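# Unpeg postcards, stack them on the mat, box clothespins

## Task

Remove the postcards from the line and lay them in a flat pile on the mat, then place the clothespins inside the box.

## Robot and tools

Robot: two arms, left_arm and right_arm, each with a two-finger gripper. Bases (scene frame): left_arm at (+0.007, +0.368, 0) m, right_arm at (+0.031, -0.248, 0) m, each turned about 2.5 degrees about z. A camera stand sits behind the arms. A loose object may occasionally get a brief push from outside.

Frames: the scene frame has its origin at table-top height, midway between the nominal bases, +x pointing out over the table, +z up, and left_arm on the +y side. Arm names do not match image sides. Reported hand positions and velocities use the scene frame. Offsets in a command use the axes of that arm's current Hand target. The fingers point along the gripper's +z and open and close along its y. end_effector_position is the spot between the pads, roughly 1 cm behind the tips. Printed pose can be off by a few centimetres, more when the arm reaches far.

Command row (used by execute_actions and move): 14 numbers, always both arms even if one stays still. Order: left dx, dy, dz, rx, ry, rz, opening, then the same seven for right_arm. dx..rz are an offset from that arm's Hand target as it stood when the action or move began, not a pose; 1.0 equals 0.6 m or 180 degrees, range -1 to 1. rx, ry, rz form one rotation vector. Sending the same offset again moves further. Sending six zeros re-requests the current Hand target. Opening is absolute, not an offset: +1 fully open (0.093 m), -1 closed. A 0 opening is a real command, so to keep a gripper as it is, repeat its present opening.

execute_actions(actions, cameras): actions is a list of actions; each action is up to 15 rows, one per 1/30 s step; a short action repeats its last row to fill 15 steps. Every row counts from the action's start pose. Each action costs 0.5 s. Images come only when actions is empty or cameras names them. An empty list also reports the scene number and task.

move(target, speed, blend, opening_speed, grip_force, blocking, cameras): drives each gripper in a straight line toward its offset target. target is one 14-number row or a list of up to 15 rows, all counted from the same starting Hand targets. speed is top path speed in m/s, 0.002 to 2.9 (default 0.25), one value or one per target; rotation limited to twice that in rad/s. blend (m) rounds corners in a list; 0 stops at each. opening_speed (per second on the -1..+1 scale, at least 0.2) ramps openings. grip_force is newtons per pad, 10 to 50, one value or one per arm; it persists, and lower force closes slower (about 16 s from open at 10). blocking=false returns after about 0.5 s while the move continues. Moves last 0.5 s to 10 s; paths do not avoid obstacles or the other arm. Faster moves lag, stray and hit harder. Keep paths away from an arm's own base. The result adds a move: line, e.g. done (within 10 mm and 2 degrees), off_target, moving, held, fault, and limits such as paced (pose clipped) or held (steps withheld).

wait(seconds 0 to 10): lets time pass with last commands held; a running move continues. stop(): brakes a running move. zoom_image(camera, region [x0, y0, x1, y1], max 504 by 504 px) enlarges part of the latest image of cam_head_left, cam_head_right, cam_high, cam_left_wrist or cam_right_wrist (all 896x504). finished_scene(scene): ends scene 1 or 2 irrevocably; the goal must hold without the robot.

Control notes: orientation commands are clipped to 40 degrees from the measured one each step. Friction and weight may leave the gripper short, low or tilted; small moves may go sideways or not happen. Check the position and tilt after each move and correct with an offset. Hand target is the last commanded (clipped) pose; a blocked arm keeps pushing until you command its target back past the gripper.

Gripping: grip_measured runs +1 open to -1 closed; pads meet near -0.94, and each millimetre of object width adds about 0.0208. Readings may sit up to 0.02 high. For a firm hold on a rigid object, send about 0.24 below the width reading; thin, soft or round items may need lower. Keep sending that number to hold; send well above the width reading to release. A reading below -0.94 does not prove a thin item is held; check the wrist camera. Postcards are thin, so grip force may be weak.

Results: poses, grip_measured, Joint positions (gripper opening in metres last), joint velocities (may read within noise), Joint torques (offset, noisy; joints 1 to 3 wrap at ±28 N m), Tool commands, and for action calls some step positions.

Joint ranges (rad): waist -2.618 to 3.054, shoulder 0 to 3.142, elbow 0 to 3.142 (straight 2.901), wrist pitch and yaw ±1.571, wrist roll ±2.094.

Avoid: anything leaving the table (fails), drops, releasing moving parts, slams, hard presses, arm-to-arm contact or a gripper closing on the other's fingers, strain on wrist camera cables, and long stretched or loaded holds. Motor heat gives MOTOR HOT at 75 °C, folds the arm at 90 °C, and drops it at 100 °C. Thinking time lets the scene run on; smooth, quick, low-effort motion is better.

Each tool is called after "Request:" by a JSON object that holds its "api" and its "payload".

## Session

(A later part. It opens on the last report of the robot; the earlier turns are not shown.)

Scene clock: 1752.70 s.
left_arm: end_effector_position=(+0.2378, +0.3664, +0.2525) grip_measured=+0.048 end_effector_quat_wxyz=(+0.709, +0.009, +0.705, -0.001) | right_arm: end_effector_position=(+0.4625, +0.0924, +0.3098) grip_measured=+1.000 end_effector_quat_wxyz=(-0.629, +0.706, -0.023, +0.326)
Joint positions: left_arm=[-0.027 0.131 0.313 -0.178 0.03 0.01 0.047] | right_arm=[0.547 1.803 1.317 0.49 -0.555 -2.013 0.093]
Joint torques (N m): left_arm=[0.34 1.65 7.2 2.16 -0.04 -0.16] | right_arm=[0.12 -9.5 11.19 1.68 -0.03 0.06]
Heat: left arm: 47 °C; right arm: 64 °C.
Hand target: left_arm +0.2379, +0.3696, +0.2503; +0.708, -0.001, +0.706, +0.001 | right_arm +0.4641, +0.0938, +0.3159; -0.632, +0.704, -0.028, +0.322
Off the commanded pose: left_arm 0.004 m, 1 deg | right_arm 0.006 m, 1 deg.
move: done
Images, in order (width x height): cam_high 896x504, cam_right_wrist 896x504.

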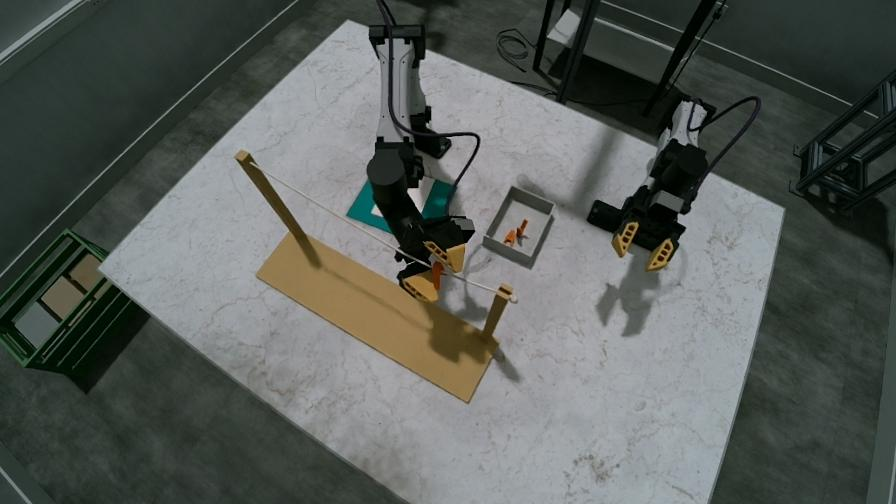

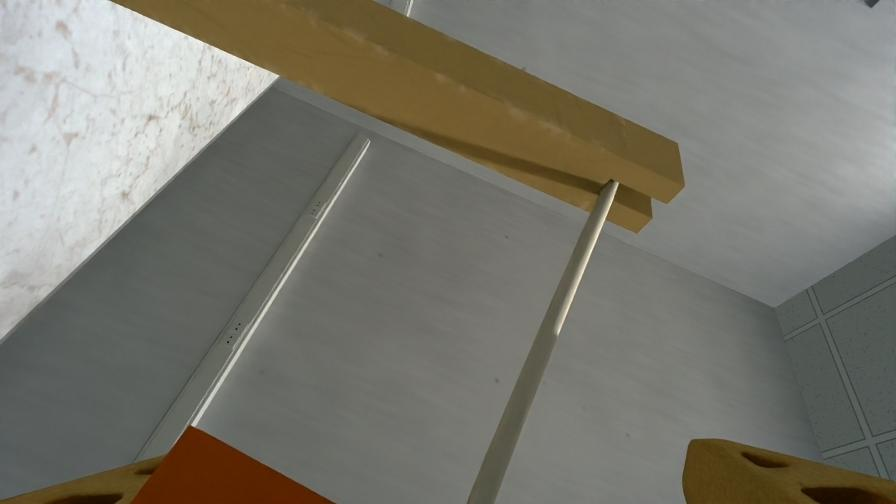

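Request:
{"api": "move", "payload": {"target": [[0,0,0,0,0,0,0.05, 0,0,0,0,0,0,0.7],[0,0,0,0,0,0,0.05, -0.0538,-0.0398,-0.0367,0,0,0,0.7]], "speed": 0.08, "cameras": ["cam_right_wrist","cam_high"]}}

Request:
{"api": "zoom_image", "payload": {"camera": "cam_high", "region": [395, 225, 485, 295]}}

Scene clock: 1757.43 s.
left_arm: end_effector_position=(+0.2378, +0.3664, +0.2525) grip_measured=+0.048 end_effector_quat_wxyz=(+0.709, +0.009, +0.705, -0.001) | right_arm: end_effector_position=(+0.4255, +0.0954, +0.3199) grip_measured=+0.702 end_effector_quat_wxyz=(-0.630, +0.704, -0.022, +0.327)
Joint positions: left_arm=[-0.027 0.131 0.313 -0.178 0.03 0.01 0.047] | right_arm=[0.603 1.683 1.211 0.482 -0.501 -2.013 0.079]
Joint torques (N m): left_arm=[0.34 1.63 7.21 2.16 -0.03 -0.16] | right_arm=[0.43 -11.03 7.95 1.7 0.02 0.06]
Heat: left arm: 47 °C; right arm: 65 °C.
Hand target: left_arm +0.2379, +0.3696, +0.2503; +0.708, -0.001, +0.706, +0.001 | right_arm +0.4189, +0.0937, +0.3241; -0.632, +0.704, -0.027, +0.322
Off the commanded pose: left_arm 0.004 m, 1 deg | right_arm 0.008 m, 1 deg.
move: done
Images, in order (width x height): cam_high 896x504, cam_right_wrist 896x504.

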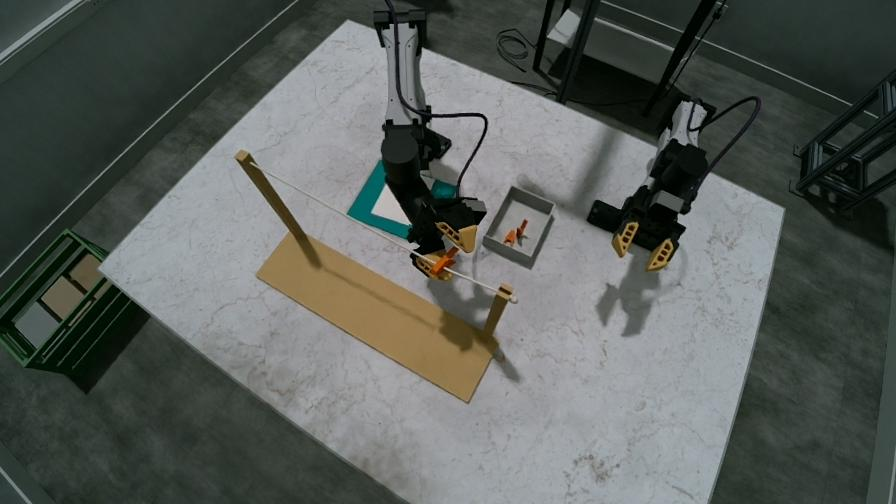

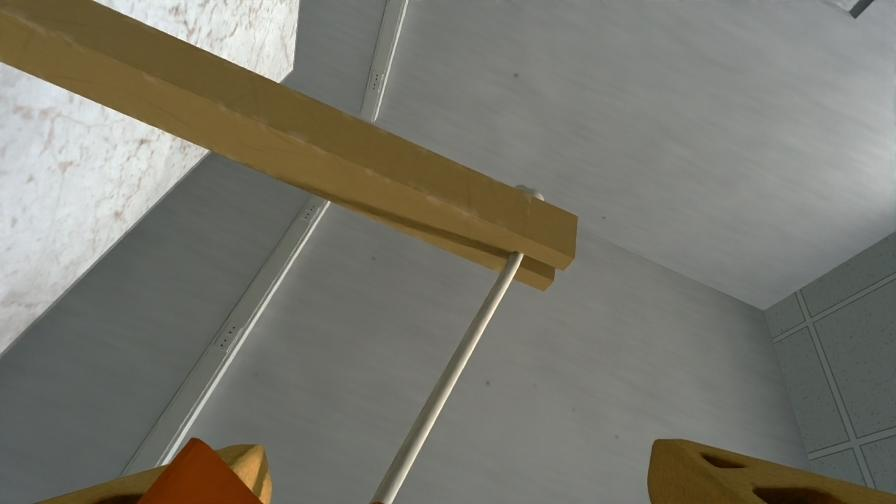

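Scaled by 5.600 from the camera's 896x504 image, which has a finer 1280x720 frame.

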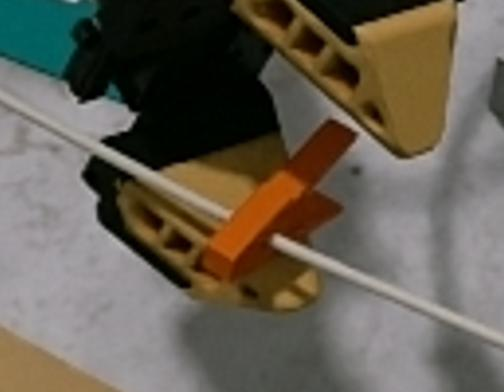

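Request:
{"api": "move", "payload": {"target": [[0,0,0,0,0,0,0.05, 0,0,0,0,0,0,1],[0,0,0,0,0,0,0.05, 0.0173,0.0295,-0.0703,0,0,0,1]], "speed": 0.08, "cameras": ["cam_right_wrist","cam_high"]}}

Request:
{"api": "zoom_image", "payload": {"camera": "cam_high", "region": [395, 225, 485, 295]}}

Scene clock: 1762.70 s.
left_arm: end_effector_position=(+0.2378, +0.3664, +0.2525) grip_measured=+0.048 end_effector_quat_wxyz=(+0.709, +0.009, +0.705, -0.001) | right_arm: end_effector_position=(+0.4197, +0.0525, +0.3032) grip_measured=+1.000 end_effector_quat_wxyz=(-0.624, +0.711, -0.030, +0.322)
Joint positions: left_arm=[-0.027 0.131 0.313 -0.178 0.03 0.01 0.047] | right_arm=[0.509 1.594 1.068 0.511 -0.585 -2.013 0.093]
Joint torques (N m): left_arm=[0.36 1.63 7.23 2.17 -0.04 -0.17] | right_arm=[-0.34 -10.24 7.69 1.89 -0.17 0.06]
Heat: left arm: 48 °C; right arm: 65 °C.
Hand target: left_arm +0.2379, +0.3696, +0.2503; +0.708, -0.001, +0.706, +0.001 | right_arm +0.4130, +0.0488, +0.3121; -0.632, +0.704, -0.027, +0.322
Off the commanded pose: left_arm 0.004 m, 1 deg | right_arm 0.012 m, 1 deg.
move: off_target (right_arm)
Images, in order (width x height): cam_high 896x504, cam_right_wrist 896x504.

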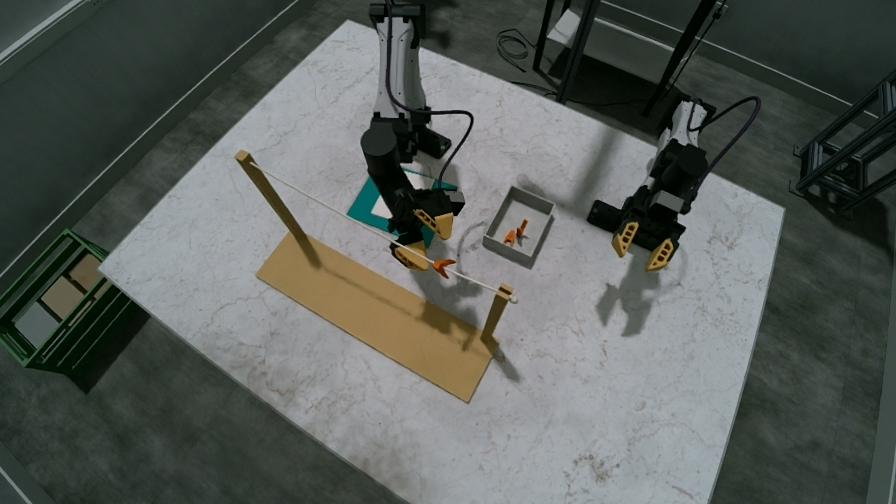

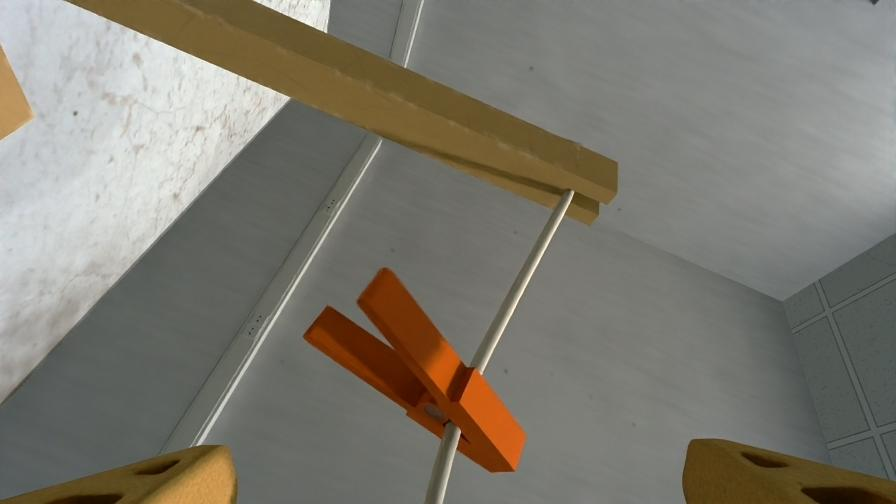

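Scaled by 5.600 from the camera's 896x504 image, which has a finer 1280x720 frame.

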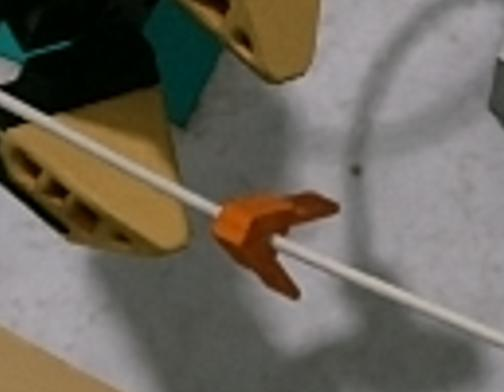

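Request:
{"api": "move", "payload": {"target": [0,0,0,0,0,0,0.05, -0.0265,0.03,-0.0068,0,0,0,1], "speed": 0.08}}

Scene clock: 1769.93 s.
left_arm: end_effector_position=(+0.2378, +0.3664, +0.2525) grip_measured=+0.048 end_effector_quat_wxyz=(+0.709, +0.009, +0.705, -0.001) | right_arm: end_effector_position=(+0.4121, +0.0488, +0.2804) grip_measured=+1.000 end_effector_quat_wxyz=(-0.625, +0.711, -0.030, +0.322)
Joint positions: left_arm=[-0.027 0.131 0.313 -0.178 0.03 0.01 0.047] | right_arm=[0.509 1.592 0.97 0.607 -0.585 -2.013 0.093]
Joint torques (N m): left_arm=[0.32 1.68 7.21 2.17 -0.04 -0.17] | right_arm=[0.47 -9.72 7.77 1.9 -0.08 0.05]
Heat: left arm: 48 °C; right arm: 64 °C.
Hand target: left_arm +0.2379, +0.3696, +0.2503; +0.708, -0.001, +0.706, +0.001 | right_arm +0.4051, +0.0488, +0.2888; -0.632, +0.705, -0.028, +0.322
Off the commanded pose: left_arm 0.004 m, 1 deg | right_arm 0.011 m, 1 deg.
move: off_target (right_arm)

Request:
{"api": "move", "payload": {"target": [0,0,0,0,0,0,0.05, -0.0153,0.008,0.0703,0,0,0,1], "speed": 0.08, "cameras": ["cam_right_wrist","cam_high"]}}

Request:
{"api": "zoom_image", "payload": {"camera": "cam_high", "region": [395, 225, 485, 295]}}

Scene clock: 1773.33 s.
left_arm: end_effector_position=(+0.2378, +0.3664, +0.2525) grip_measured=+0.048 end_effector_quat_wxyz=(+0.709, +0.009, +0.705, -0.001) | right_arm: end_effector_position=(+0.4163, +0.0839, +0.2780) grip_measured=+1.000 end_effector_quat_wxyz=(-0.628, +0.708, -0.024, +0.323)
Joint positions: left_arm=[-0.027 0.131 0.313 -0.178 0.03 0.01 0.047] | right_arm=[0.589 1.679 1.043 0.632 -0.514 -2.013 0.093]
Joint torques (N m): left_arm=[0.38 1.59 7.2 2.17 -0.05 -0.16] | right_arm=[0.43 -6.6 10.92 1.91 -0.02 0.06]
Heat: left arm: 48 °C; right arm: 64 °C.
Hand target: left_arm +0.2379, +0.3696, +0.2503; +0.708, -0.001, +0.706, +0.001 | right_arm +0.4202, +0.0886, +0.2811; -0.632, +0.704, -0.028, +0.322
Off the commanded pose: left_arm 0.004 m, 1 deg | right_arm 0.007 m, 1 deg.
move: done
Images, in order (width x height): cam_high 896x504, cam_right_wrist 896x504.

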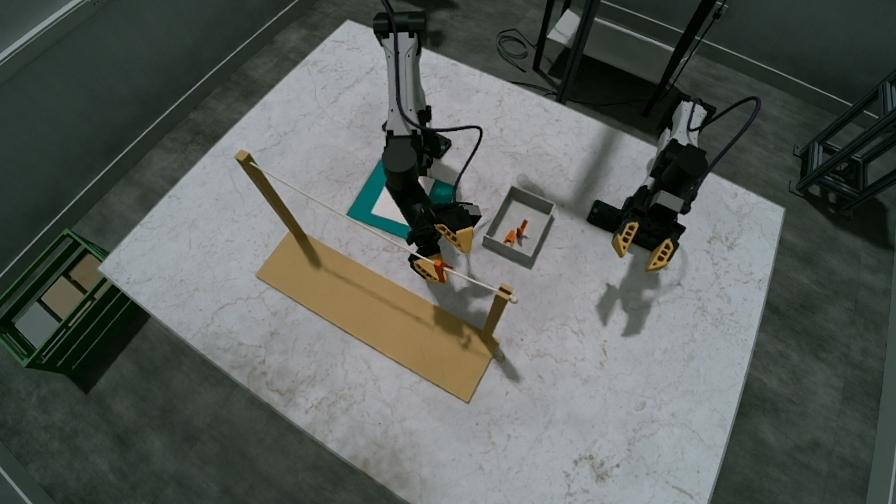

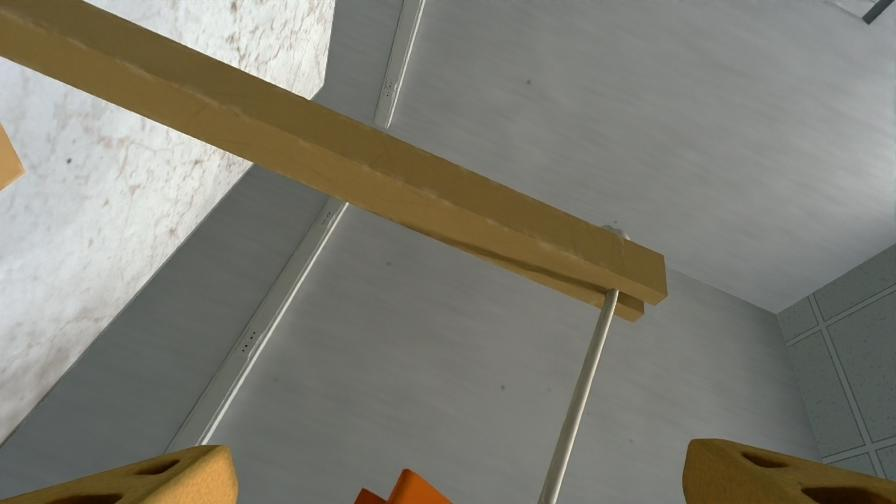

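Scaled by 5.600 from the camera's 896x504 image, which has a finer 1280x720 frame.

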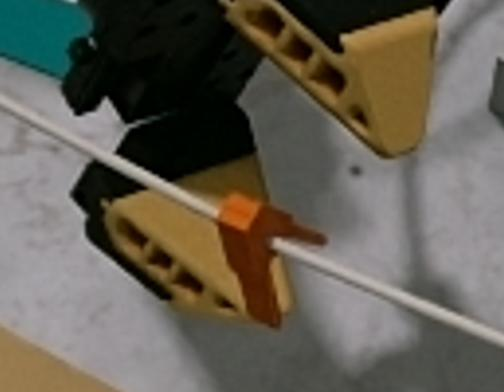

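Request:
{"api": "move", "payload": {"target": [0,0,0,0,0,0,0.05, 0,0,0,0,0,0,-0.3], "opening_speed": 0.8, "cameras": ["cam_right_wrist","cam_high"]}}

Request:
{"api": "zoom_image", "payload": {"camera": "cam_high", "region": [395, 225, 485, 295]}}

Scene clock: 1777.43 s.
left_arm: end_effector_position=(+0.2378, +0.3664, +0.2525) grip_measured=+0.048 end_effector_quat_wxyz=(+0.709, +0.009, +0.705, -0.001) | right_arm: end_effector_position=(+0.4164, +0.0838, +0.2781) grip_measured=-0.298 end_effector_quat_wxyz=(-0.628, +0.708, -0.025, +0.324)
Joint positions: left_arm=[-0.027 0.131 0.313 -0.178 0.03 0.01 0.047] | right_arm=[0.589 1.679 1.043 0.633 -0.514 -2.013 0.031]
Joint torques (N m): left_arm=[0.34 1.66 7.21 2.17 -0.03 -0.16] | right_arm=[0.46 -6.54 10.92 1.9 0.01 0.05]
Heat: left arm: 48 °C; right arm: 65 °C.
Hand target: left_arm +0.2379, +0.3696, +0.2503; +0.708, -0.001, +0.706, +0.001 | right_arm +0.4202, +0.0886, +0.2811; -0.632, +0.704, -0.028, +0.322
Off the commanded pose: left_arm 0.004 m, 1 deg | right_arm 0.007 m, 1 deg.
move: done
Images, in order (width x height): cam_high 896x504, cam_right_wrist 896x504.

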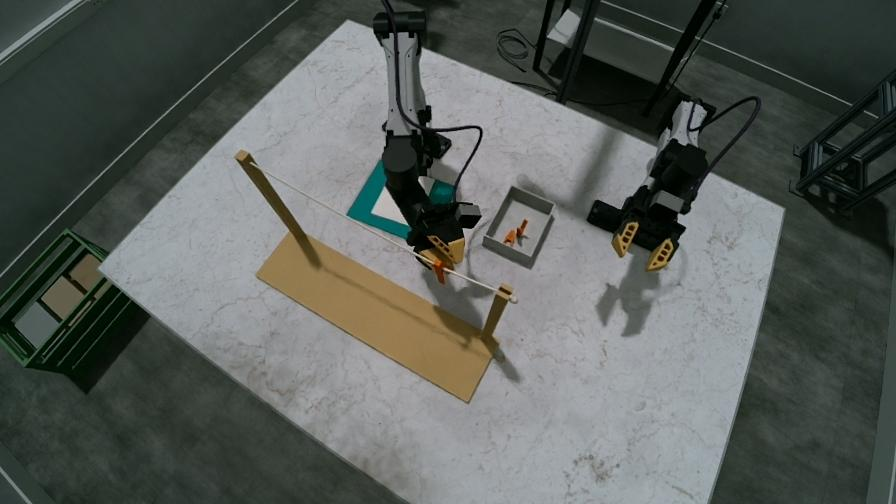

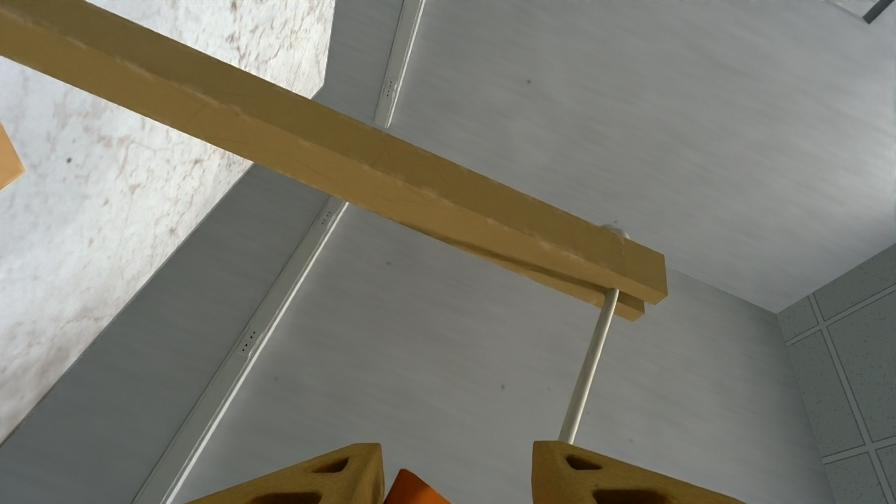

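Scaled by 5.600 from the camera's 896x504 image, which has a finer 1280x720 frame.

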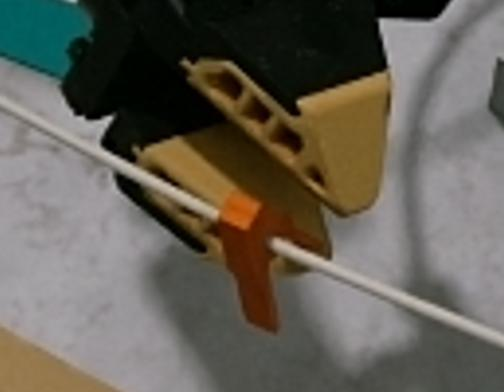

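Request:
{"api": "move", "payload": {"target": [[0,0,0,0,0,0,0.05, 0,0,0,0,0,0,1],[0,0,0,0,0,0,0.05, 0.0323,0.006,0.0243,0,0,0,1],[0,0,0,0,0,0,0.05, 0.0648,0.0008,0.0437,0,0,0,1],[0,0,0,0,0,0,0.05, 0.0782,-0.0273,0.0437,0,0,0,0.7],[0,0,0,0,0,0,0.05, 0.0096,-0.0772,-0.0127,0,0,0,0.7]], "speed": 0.1, "blend": [0,0.004,0.004,0,0], "cameras": ["cam_right_wrist","cam_high"]}}

Request:
{"api": "zoom_image", "payload": {"camera": "cam_high", "region": [395, 225, 485, 295]}}

Scene clock: 1797.70 s.
left_arm: end_effector_position=(+0.2378, +0.3664, +0.2525) grip_measured=+0.048 end_effector_quat_wxyz=(+0.709, +0.009, +0.705, -0.001) | right_arm: end_effector_position=(+0.4098, +0.0902, +0.3233) grip_measured=+0.702 end_effector_quat_wxyz=(-0.631, +0.703, -0.022, +0.327)
Joint positions: left_arm=[-0.027 0.131 0.313 -0.178 0.03 0.01 0.047] | right_arm=[0.614 1.621 1.154 0.479 -0.49 -2.012 0.079]
Joint torques (N m): left_arm=[0.35 1.65 7.19 2.17 -0.04 -0.16] | right_arm=[0.46 -10.15 7.91 1.7 -0.02 0.04]
Heat: left arm: 48 °C; right arm: 68 °C.
Hand target: left_arm +0.2379, +0.3696, +0.2503; +0.708, -0.001, +0.706, +0.001 | right_arm +0.4040, +0.0887, +0.3256; -0.632, +0.704, -0.027, +0.322
Off the commanded pose: left_arm 0.004 m, 1 deg | right_arm 0.006 m, 1 deg.
move: done
Images, in order (width x height): cam_high 896x504, cam_right_wrist 896x504.

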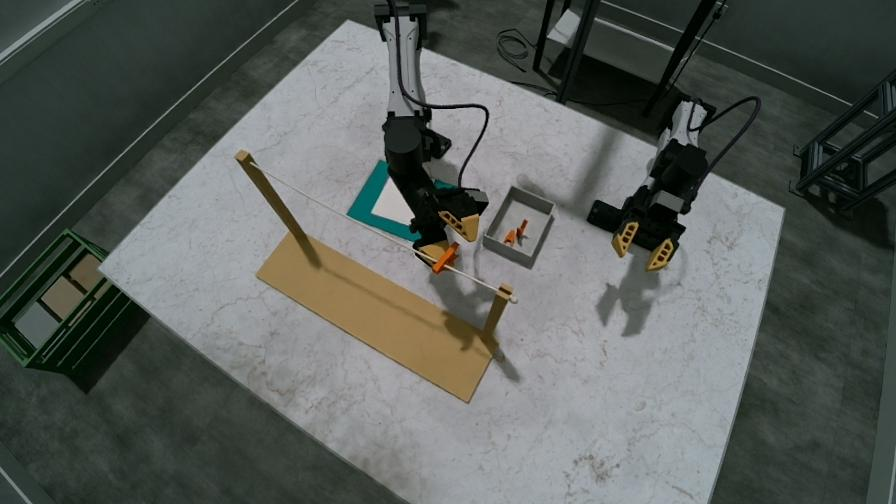

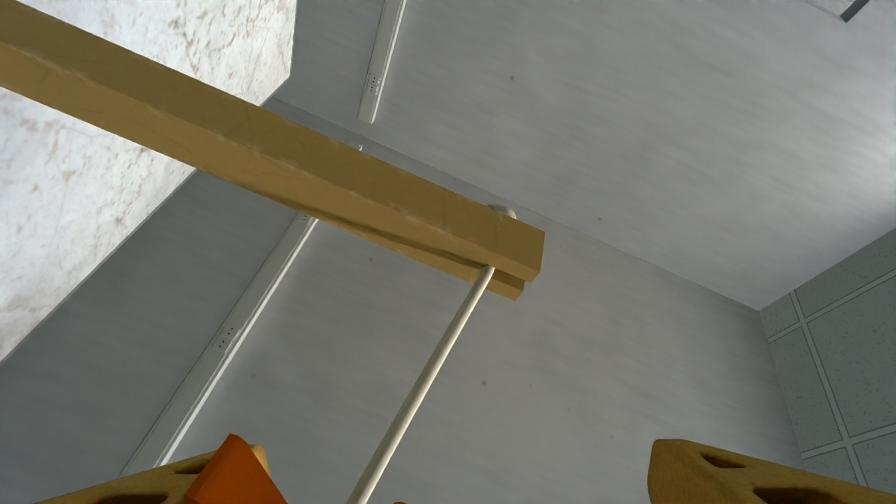

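Scaled by 5.600 from the camera's 896x504 image, which has a finer 1280x720 frame.

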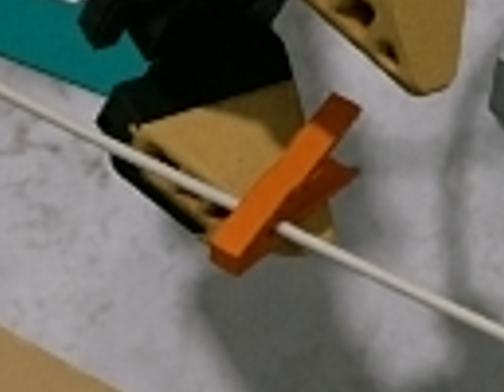

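Request:
{"api": "execute_actions", "payload": {"actions": [[[0,0,0,0,0,0,0.05, 0.0007,0.0062,0.0025,0,0,0,0.55]],[[0,0,0,0,0,0,0.05, 0.0007,0.0062,0.0025,0,0,0,0.4]],[[0,0,0,0,0,0,0.05, 0.0007,0.0062,0.0025,0,0,0,0.25]],[[0,0,0,0,0,0,0.05, 0.0007,0.0062,0.0025,0,0,0,0.1]],[[0,0,0,0,0,0,0.05, 0.0007,0.0062,0.0025,0,0,0,-0.06]],[[0,0,0,0,0,0,0.05, 0.0007,0.0062,0.0025,0,0,0,-0.21]],[[0,0,0,0,0,0,0.05, 0.0007,0.0062,0.0025,0,0,0,-0.36]],[[0,0,0,0,0,0,0.05, 0.0007,0.0062,0.0025,0,0,0,-0.5]]], "cameras": ["cam_right_wrist","cam_high"]}}

Request:
{"api": "zoom_image", "payload": {"camera": "cam_high", "region": [395, 225, 485, 295]}}

Scene clock: 1809.97 s.
left_arm: end_effector_position=(+0.2378, +0.3664, +0.2525) grip_measured=+0.048 end_effector_quat_wxyz=(+0.709, +0.009, +0.705, -0.001) | right_arm: end_effector_position=(+0.4202, +0.0919, +0.3146) grip_measured=-0.498 end_effector_quat_wxyz=(-0.634, +0.696, -0.020, +0.336)
Joint positions: left_arm=[-0.027 0.131 0.313 -0.178 0.03 0.01 0.047] | right_arm=[0.605 1.669 1.151 0.552 -0.493 -2.012 0.021]
Joint torques (N m): left_arm=[0.36 1.65 7.2 2.16 -0.04 -0.16] | right_arm=[-0.54 -6.64 7.68 1.92 -0.14 0.05]
Heat: left arm: 48 °C; right arm: 67 °C.
Hand target: left_arm +0.2379, +0.3696, +0.2503; +0.708, -0.001, +0.706, +0.001 | right_arm +0.4234, +0.0918, +0.2999; -0.632, +0.704, -0.027, +0.322
Off the commanded pose: left_arm 0.004 m, 1 deg | right_arm 0.015 m, 2 deg.
Step readings (end_effector_position of left_arm | right_arm):
0: (+0.2378, +0.3664, +0.2525) | (+0.4099, +0.0902, +0.3232)
1: (+0.2378, +0.3664, +0.2525) | (+0.4099, +0.0902, +0.3232)
2: (+0.2378, +0.3664, +0.2525) | (+0.4099, +0.0902, +0.3232)
4: (+0.2378, +0.3664, +0.2525) | (+0.4099, +0.0902, +0.3232)
8: (+0.2378, +0.3664, +0.2525) | (+0.4099, +0.0902, +0.3232)
15: (+0.2378, +0.3664, +0.2525) | (+0.4099, +0.0902, +0.3232)
16: (+0.2378, +0.3664, +0.2525) | (+0.4099, +0.0902, +0.3232)
17: (+0.2378, +0.3664, +0.2525) | (+0.4099, +0.0902, +0.3232)
19: (+0.2378, +0.3664, +0.2525) | (+0.4099, +0.0902, +0.3232)
23: (+0.2378, +0.3664, +0.2525) | (+0.4099, +0.0902, +0.3234)
30: (+0.2378, +0.3664, +0.2525) | (+0.4099, +0.0902, +0.3234)
31: (+0.2378, +0.3664, +0.2525) | (+0.4099, +0.0901, +0.3235)
32: (+0.2378, +0.3664, +0.2525) | (+0.4098, +0.0901, +0.3234)
34: (+0.2378, +0.3664, +0.2525) | (+0.4098, +0.0901, +0.3236)
38: (+0.2378, +0.3664, +0.2525) | (+0.4097, +0.0900, +0.3239)
45: (+0.2378, +0.3664, +0.2525) | (+0.4097, +0.0900, +0.3244)
46: (+0.2378, +0.3664, +0.2525) | (+0.4097, +0.0900, +0.3247)
47: (+0.2378, +0.3664, +0.2525) | (+0.4097, +0.0900, +0.3250)
49: (+0.2378, +0.3664, +0.2525) | (+0.4097, +0.0900, +0.3259)
53: (+0.2378, +0.3664, +0.2525) | (+0.4097, +0.0900, +0.3267)
60: (+0.2378, +0.3664, +0.2525) | (+0.4096, +0.0900, +0.3272)
61: (+0.2378, +0.3664, +0.2525) | (+0.4099, +0.0902, +0.3270)
62: (+0.2378, +0.3664, +0.2525) | (+0.4104, +0.0902, +0.3268)
64: (+0.2378, +0.3664, +0.2525) | (+0.4113, +0.0906, +0.3253)
68: (+0.2378, +0.3664, +0.2525) | (+0.4122, +0.0910, +0.3232)
75: (+0.2378, +0.3664, +0.2525) | (+0.4122, +0.0909, +0.3238)
76: (+0.2378, +0.3664, +0.2525) | (+0.4125, +0.0910, +0.3237)
77: (+0.2378, +0.3664, +0.2525) | (+0.4129, +0.0910, +0.3236)
79: (+0.2378, +0.3664, +0.2525) | (+0.4140, +0.0910, +0.3222)
83: (+0.2378, +0.3664, +0.2525) | (+0.4151, +0.0911, +0.3203)
90: (+0.2378, +0.3664, +0.2525) | (+0.4151, +0.0910, +0.3209)
91: (+0.2378, +0.3664, +0.2525) | (+0.4154, +0.0911, +0.3207)
92: (+0.2378, +0.3664, +0.2525) | (+0.4158, +0.0911, +0.3206)
94: (+0.2378, +0.3664, +0.2525) | (+0.4167, +0.0913, +0.3193)
98: (+0.2378, +0.3664, +0.2525) | (+0.4179, +0.0913, +0.3171)
105: (+0.2378, +0.3664, +0.2525) | (+0.4178, +0.0914, +0.3177)
106: (+0.2378, +0.3664, +0.2525) | (+0.4180, +0.0915, +0.3176)
107: (+0.2378, +0.3664, +0.2525) | (+0.4182, +0.0916, +0.3177)
109: (+0.2378, +0.3664, +0.2525) | (+0.4193, +0.0917, +0.3161)
113: (+0.2378, +0.3664, +0.2525) | (+0.4203, +0.0919, +0.3141)
120: (+0.2378, +0.3664, +0.2525) | (+0.4202, +0.0919, +0.3146)
Images, in order (width x height): cam_high 896x504, cam_right_wrist 896x504.

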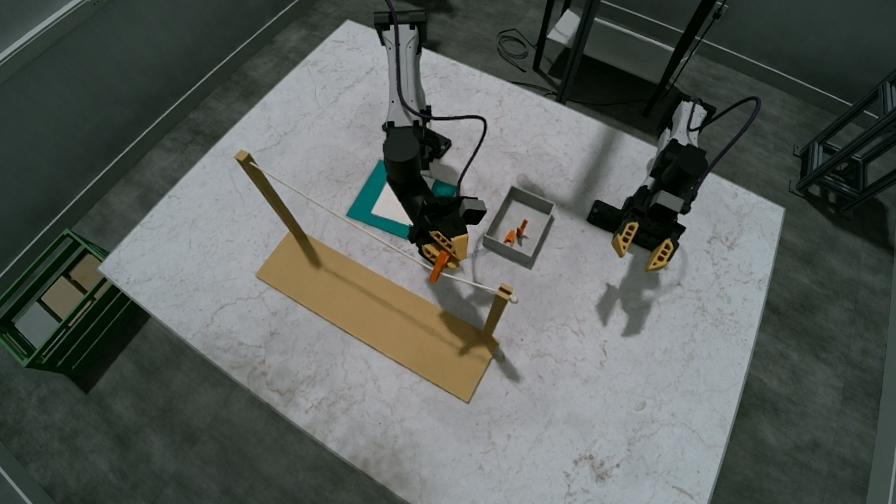

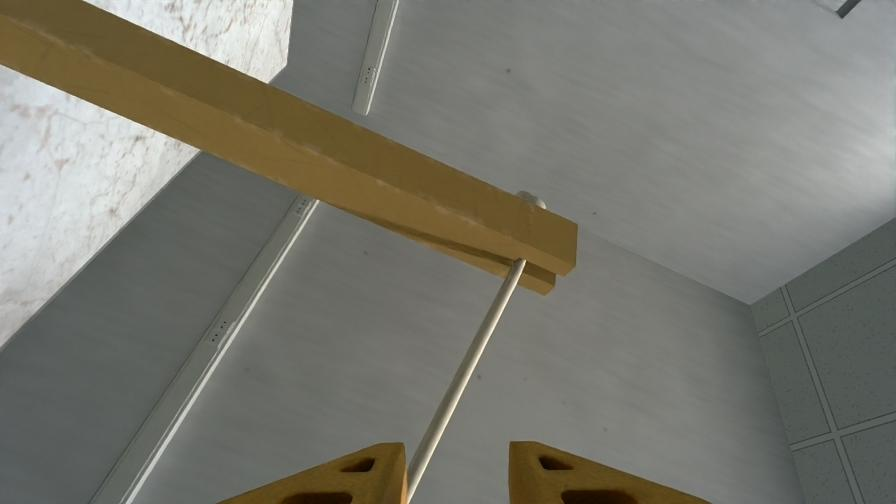

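Scaled by 5.600 from the camera's 896x504 image, which has a finer 1280x720 frame.

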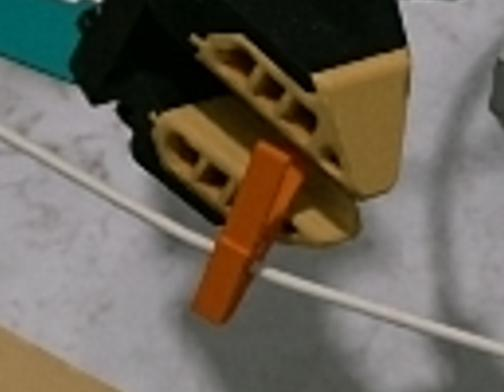

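Request:
{"api": "move", "payload": {"target": [0,0,0,0,0,0,0.05, 0,0,0,0,0,0,0.0], "opening_speed": 1, "cameras": ["cam_right_wrist","cam_high"]}}

Request:
{"api": "zoom_image", "payload": {"camera": "cam_high", "region": [395, 225, 485, 295]}}

Scene clock: 1816.57 s.
left_arm: end_effector_position=(+0.2378, +0.3664, +0.2525) grip_measured=+0.048 end_effector_quat_wxyz=(+0.709, +0.009, +0.705, -0.001) | right_arm: end_effector_position=(+0.4202, +0.0919, +0.3147) grip_measured=-0.002 end_effector_quat_wxyz=(-0.634, +0.696, -0.020, +0.336)
Joint positions: left_arm=[-0.027 0.131 0.313 -0.178 0.03 0.01 0.047] | right_arm=[0.605 1.669 1.151 0.552 -0.493 -2.012 0.045]
Joint torques (N m): left_arm=[0.36 1.65 7.2 2.17 -0.04 -0.17] | right_arm=[-0.51 -6.64 7.68 1.91 -0.14 0.04]
Heat: left arm: 48 °C; right arm: 65 °C.
Hand target: left_arm +0.2379, +0.3696, +0.2503; +0.708, -0.001, +0.706, +0.001 | right_arm +0.4234, +0.0918, +0.2999; -0.632, +0.704, -0.028, +0.322
Off the commanded pose: left_arm 0.004 m, 1 deg | right_arm 0.015 m, 2 deg.
move: off_target (right_arm)
Images, in order (width x height): cam_high 896x504, cam_right_wrist 896x504.

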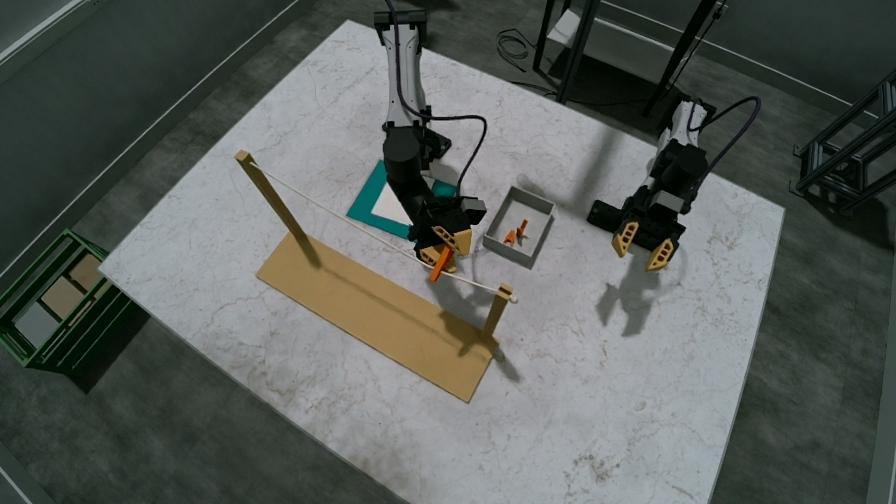

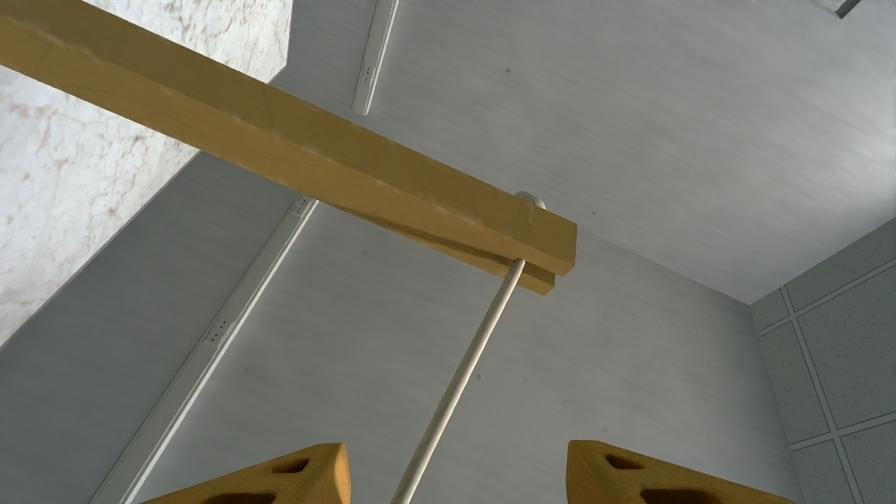

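Scaled by 5.600 from the camera's 896x504 image, which has a finer 1280x720 frame.

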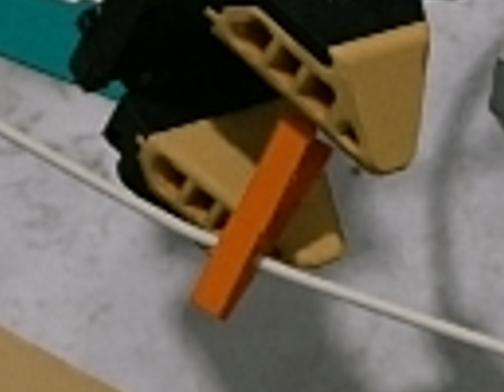

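Request:
{"api": "move", "payload": {"target": [0,0,0,0,0,0,0.05, -0.0065,0.0282,0.003,0,0,0,0.0], "speed": 0.06, "cameras": ["cam_right_wrist","cam_high"]}}

Request:
{"api": "zoom_image", "payload": {"camera": "cam_high", "region": [395, 225, 485, 295]}}

Scene clock: 1821.63 s.
left_arm: end_effector_position=(+0.2378, +0.3664, +0.2525) grip_measured=+0.048 end_effector_quat_wxyz=(+0.709, +0.009, +0.705, -0.001) | right_arm: end_effector_position=(+0.4247, +0.0919, +0.2959) grip_measured=-0.002 end_effector_quat_wxyz=(-0.633, +0.697, -0.021, +0.335)
Joint positions: left_arm=[-0.027 0.131 0.313 -0.178 0.03 0.01 0.047] | right_arm=[0.598 1.704 1.116 0.618 -0.499 -2.012 0.045]
Joint torques (N m): left_arm=[0.34 1.65 7.23 2.17 -0.04 -0.15] | right_arm=[-0.51 -6.93 7.82 1.93 -0.16 0.04]
Heat: left arm: 48 °C; right arm: 65 °C.
Hand target: left_arm +0.2379, +0.3696, +0.2503; +0.708, -0.001, +0.706, +0.001 | right_arm +0.4275, +0.0916, +0.2830; -0.632, +0.704, -0.027, +0.322
Off the commanded pose: left_arm 0.004 m, 1 deg | right_arm 0.013 m, 2 deg.
move: off_target (right_arm)
Images, in order (width x height): cam_high 896x504, cam_right_wrist 896x504.

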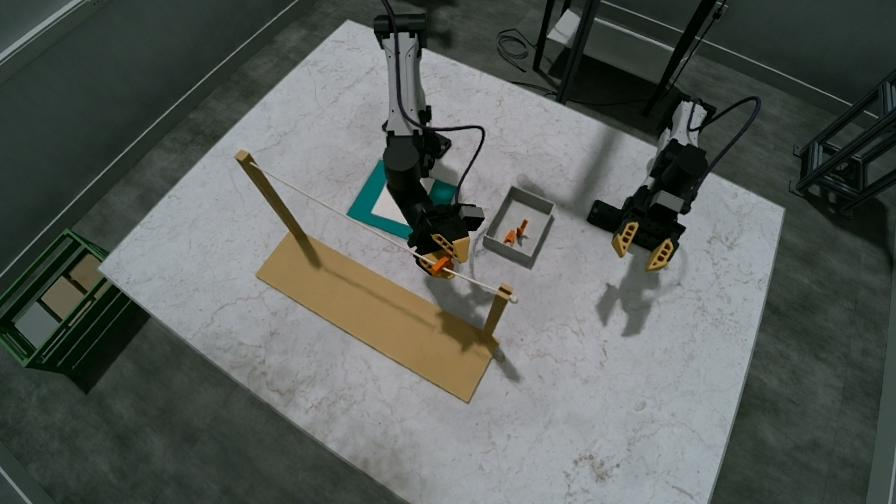

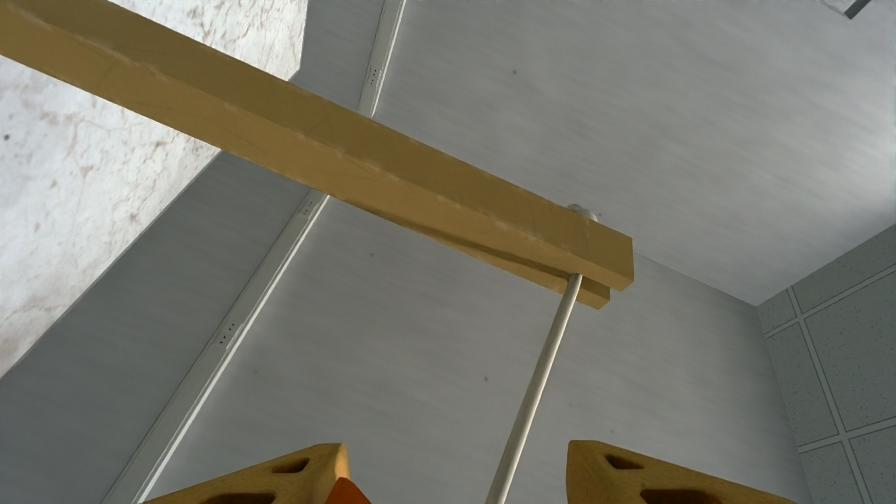

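Scaled by 5.600 from the camera's 896x504 image, which has a finer 1280x720 frame.

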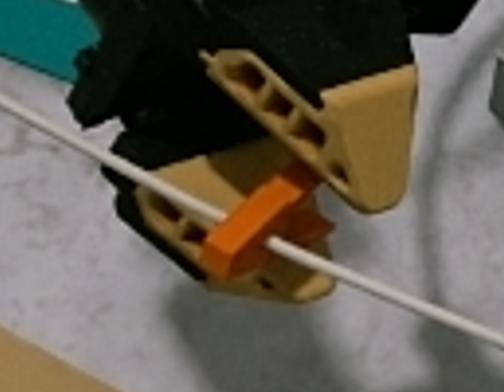

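Request:
{"api": "move", "payload": {"target": [0,0,0,0,0,0,0.05, 0,0,0,0,0,0,-0.5], "opening_speed": 1, "cameras": ["cam_right_wrist","cam_high"]}}

Request:
{"api": "zoom_image", "payload": {"camera": "cam_high", "region": [395, 225, 485, 295]}}

Scene clock: 1824.57 s.
left_arm: end_effector_position=(+0.2378, +0.3664, +0.2525) grip_measured=+0.048 end_effector_quat_wxyz=(+0.709, +0.009, +0.705, -0.001) | right_arm: end_effector_position=(+0.4247, +0.0919, +0.2960) grip_measured=-0.495 end_effector_quat_wxyz=(-0.634, +0.697, -0.021, +0.335)
Joint positions: left_arm=[-0.027 0.131 0.313 -0.178 0.03 0.01 0.047] | right_arm=[0.598 1.704 1.116 0.619 -0.499 -2.012 0.021]
Joint torques (N m): left_arm=[0.36 1.66 7.17 2.17 -0.04 -0.16] | right_arm=[-0.5 -6.91 7.84 1.91 -0.14 0.04]
Heat: left arm: 48 °C; right arm: 65 °C.
Hand target: left_arm +0.2379, +0.3696, +0.2503; +0.708, -0.001, +0.706, +0.001 | right_arm +0.4275, +0.0916, +0.2830; -0.632, +0.704, -0.028, +0.322
Off the commanded pose: left_arm 0.004 m, 1 deg | right_arm 0.013 m, 2 deg.
move: off_target (right_arm)
Images, in order (width x height): cam_high 896x504, cam_right_wrist 896x504.

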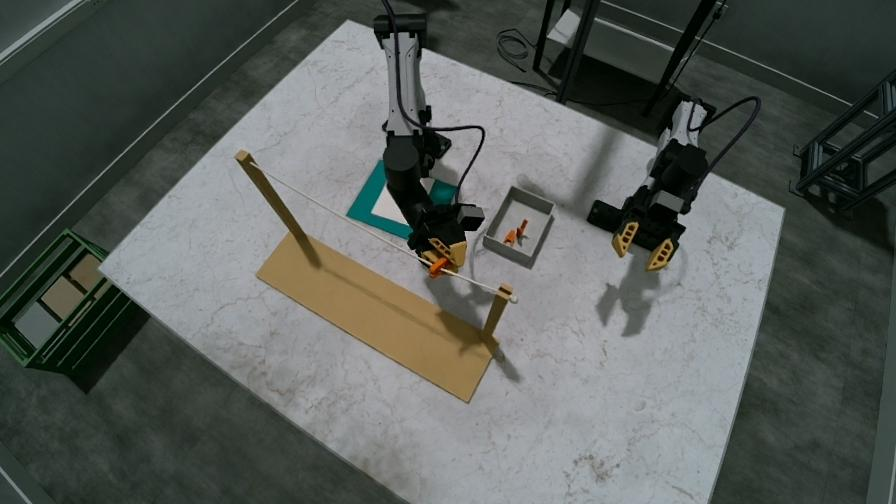

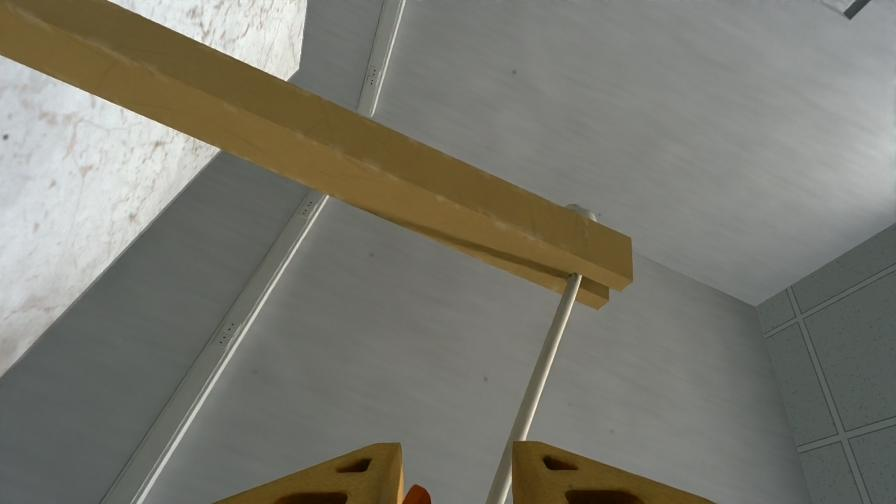

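Scaled by 5.600 from the camera's 896x504 image, which has a finer 1280x720 frame.

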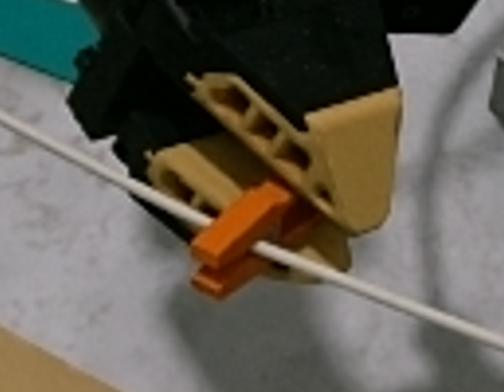

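Request:
{"api": "move", "payload": {"target": [0,0,0,0,0,0,0.05, 0,0,0,0,0,0,-0.8], "opening_speed": 0.5, "cameras": ["cam_right_wrist","cam_high"]}}

Request:
{"api": "zoom_image", "payload": {"camera": "cam_high", "region": [395, 225, 485, 295]}}

Scene clock: 1827.47 s.
left_arm: end_effector_position=(+0.2378, +0.3664, +0.2525) grip_measured=+0.048 end_effector_quat_wxyz=(+0.709, +0.009, +0.705, -0.001) | right_arm: end_effector_position=(+0.4247, +0.0919, +0.2960) grip_measured=-0.713 end_effector_quat_wxyz=(-0.634, +0.697, -0.021, +0.335)
Joint positions: left_arm=[-0.027 0.131 0.313 -0.178 0.03 0.01 0.047] | right_arm=[0.598 1.704 1.116 0.619 -0.499 -2.012 0.011]
Joint torques (N m): left_arm=[0.34 1.66 7.19 2.17 -0.04 -0.16] | right_arm=[-0.51 -6.9 7.8 1.91 -0.15 0.04]
Heat: left arm: 48 °C; right arm: 65 °C.
Hand target: left_arm +0.2379, +0.3696, +0.2503; +0.708, -0.001, +0.706, +0.001 | right_arm +0.4275, +0.0916, +0.2830; -0.632, +0.704, -0.027, +0.322
Off the commanded pose: left_arm 0.004 m, 1 deg | right_arm 0.013 m, 2 deg.
move: off_target (right_arm)
Images, in order (width x height): cam_high 896x504, cam_right_wrist 896x504.

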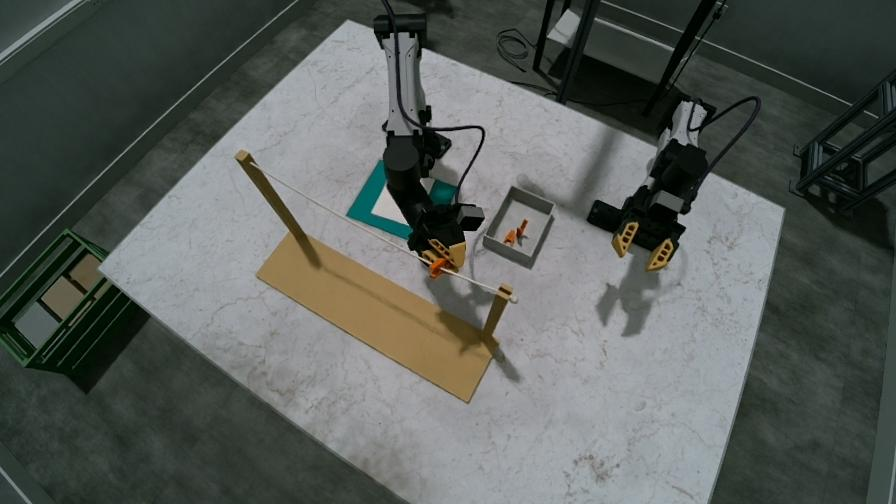

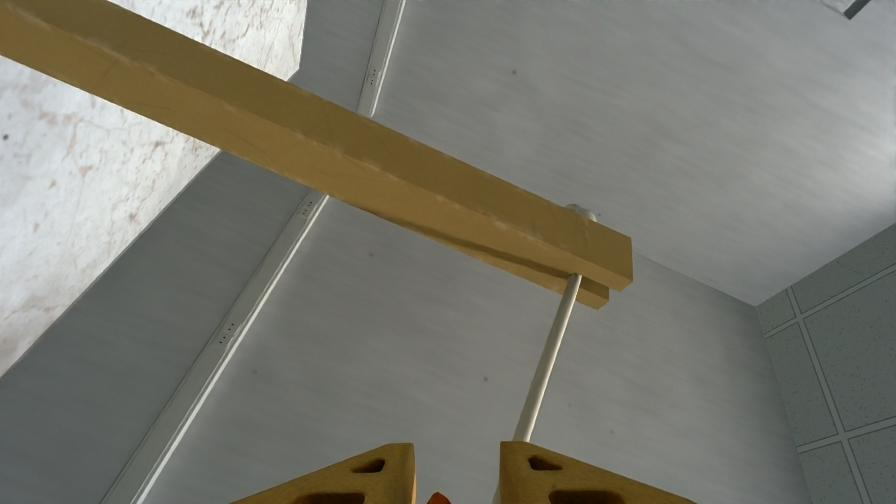

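Scaled by 5.600 from the camera's 896x504 image, which has a finer 1280x720 frame.

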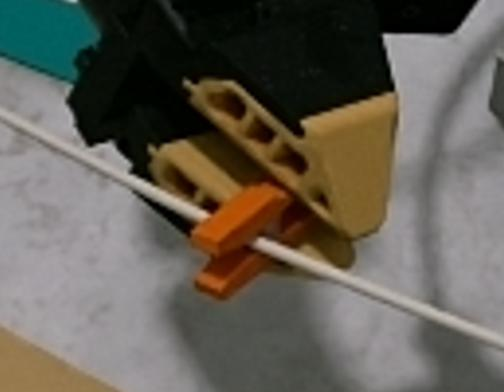

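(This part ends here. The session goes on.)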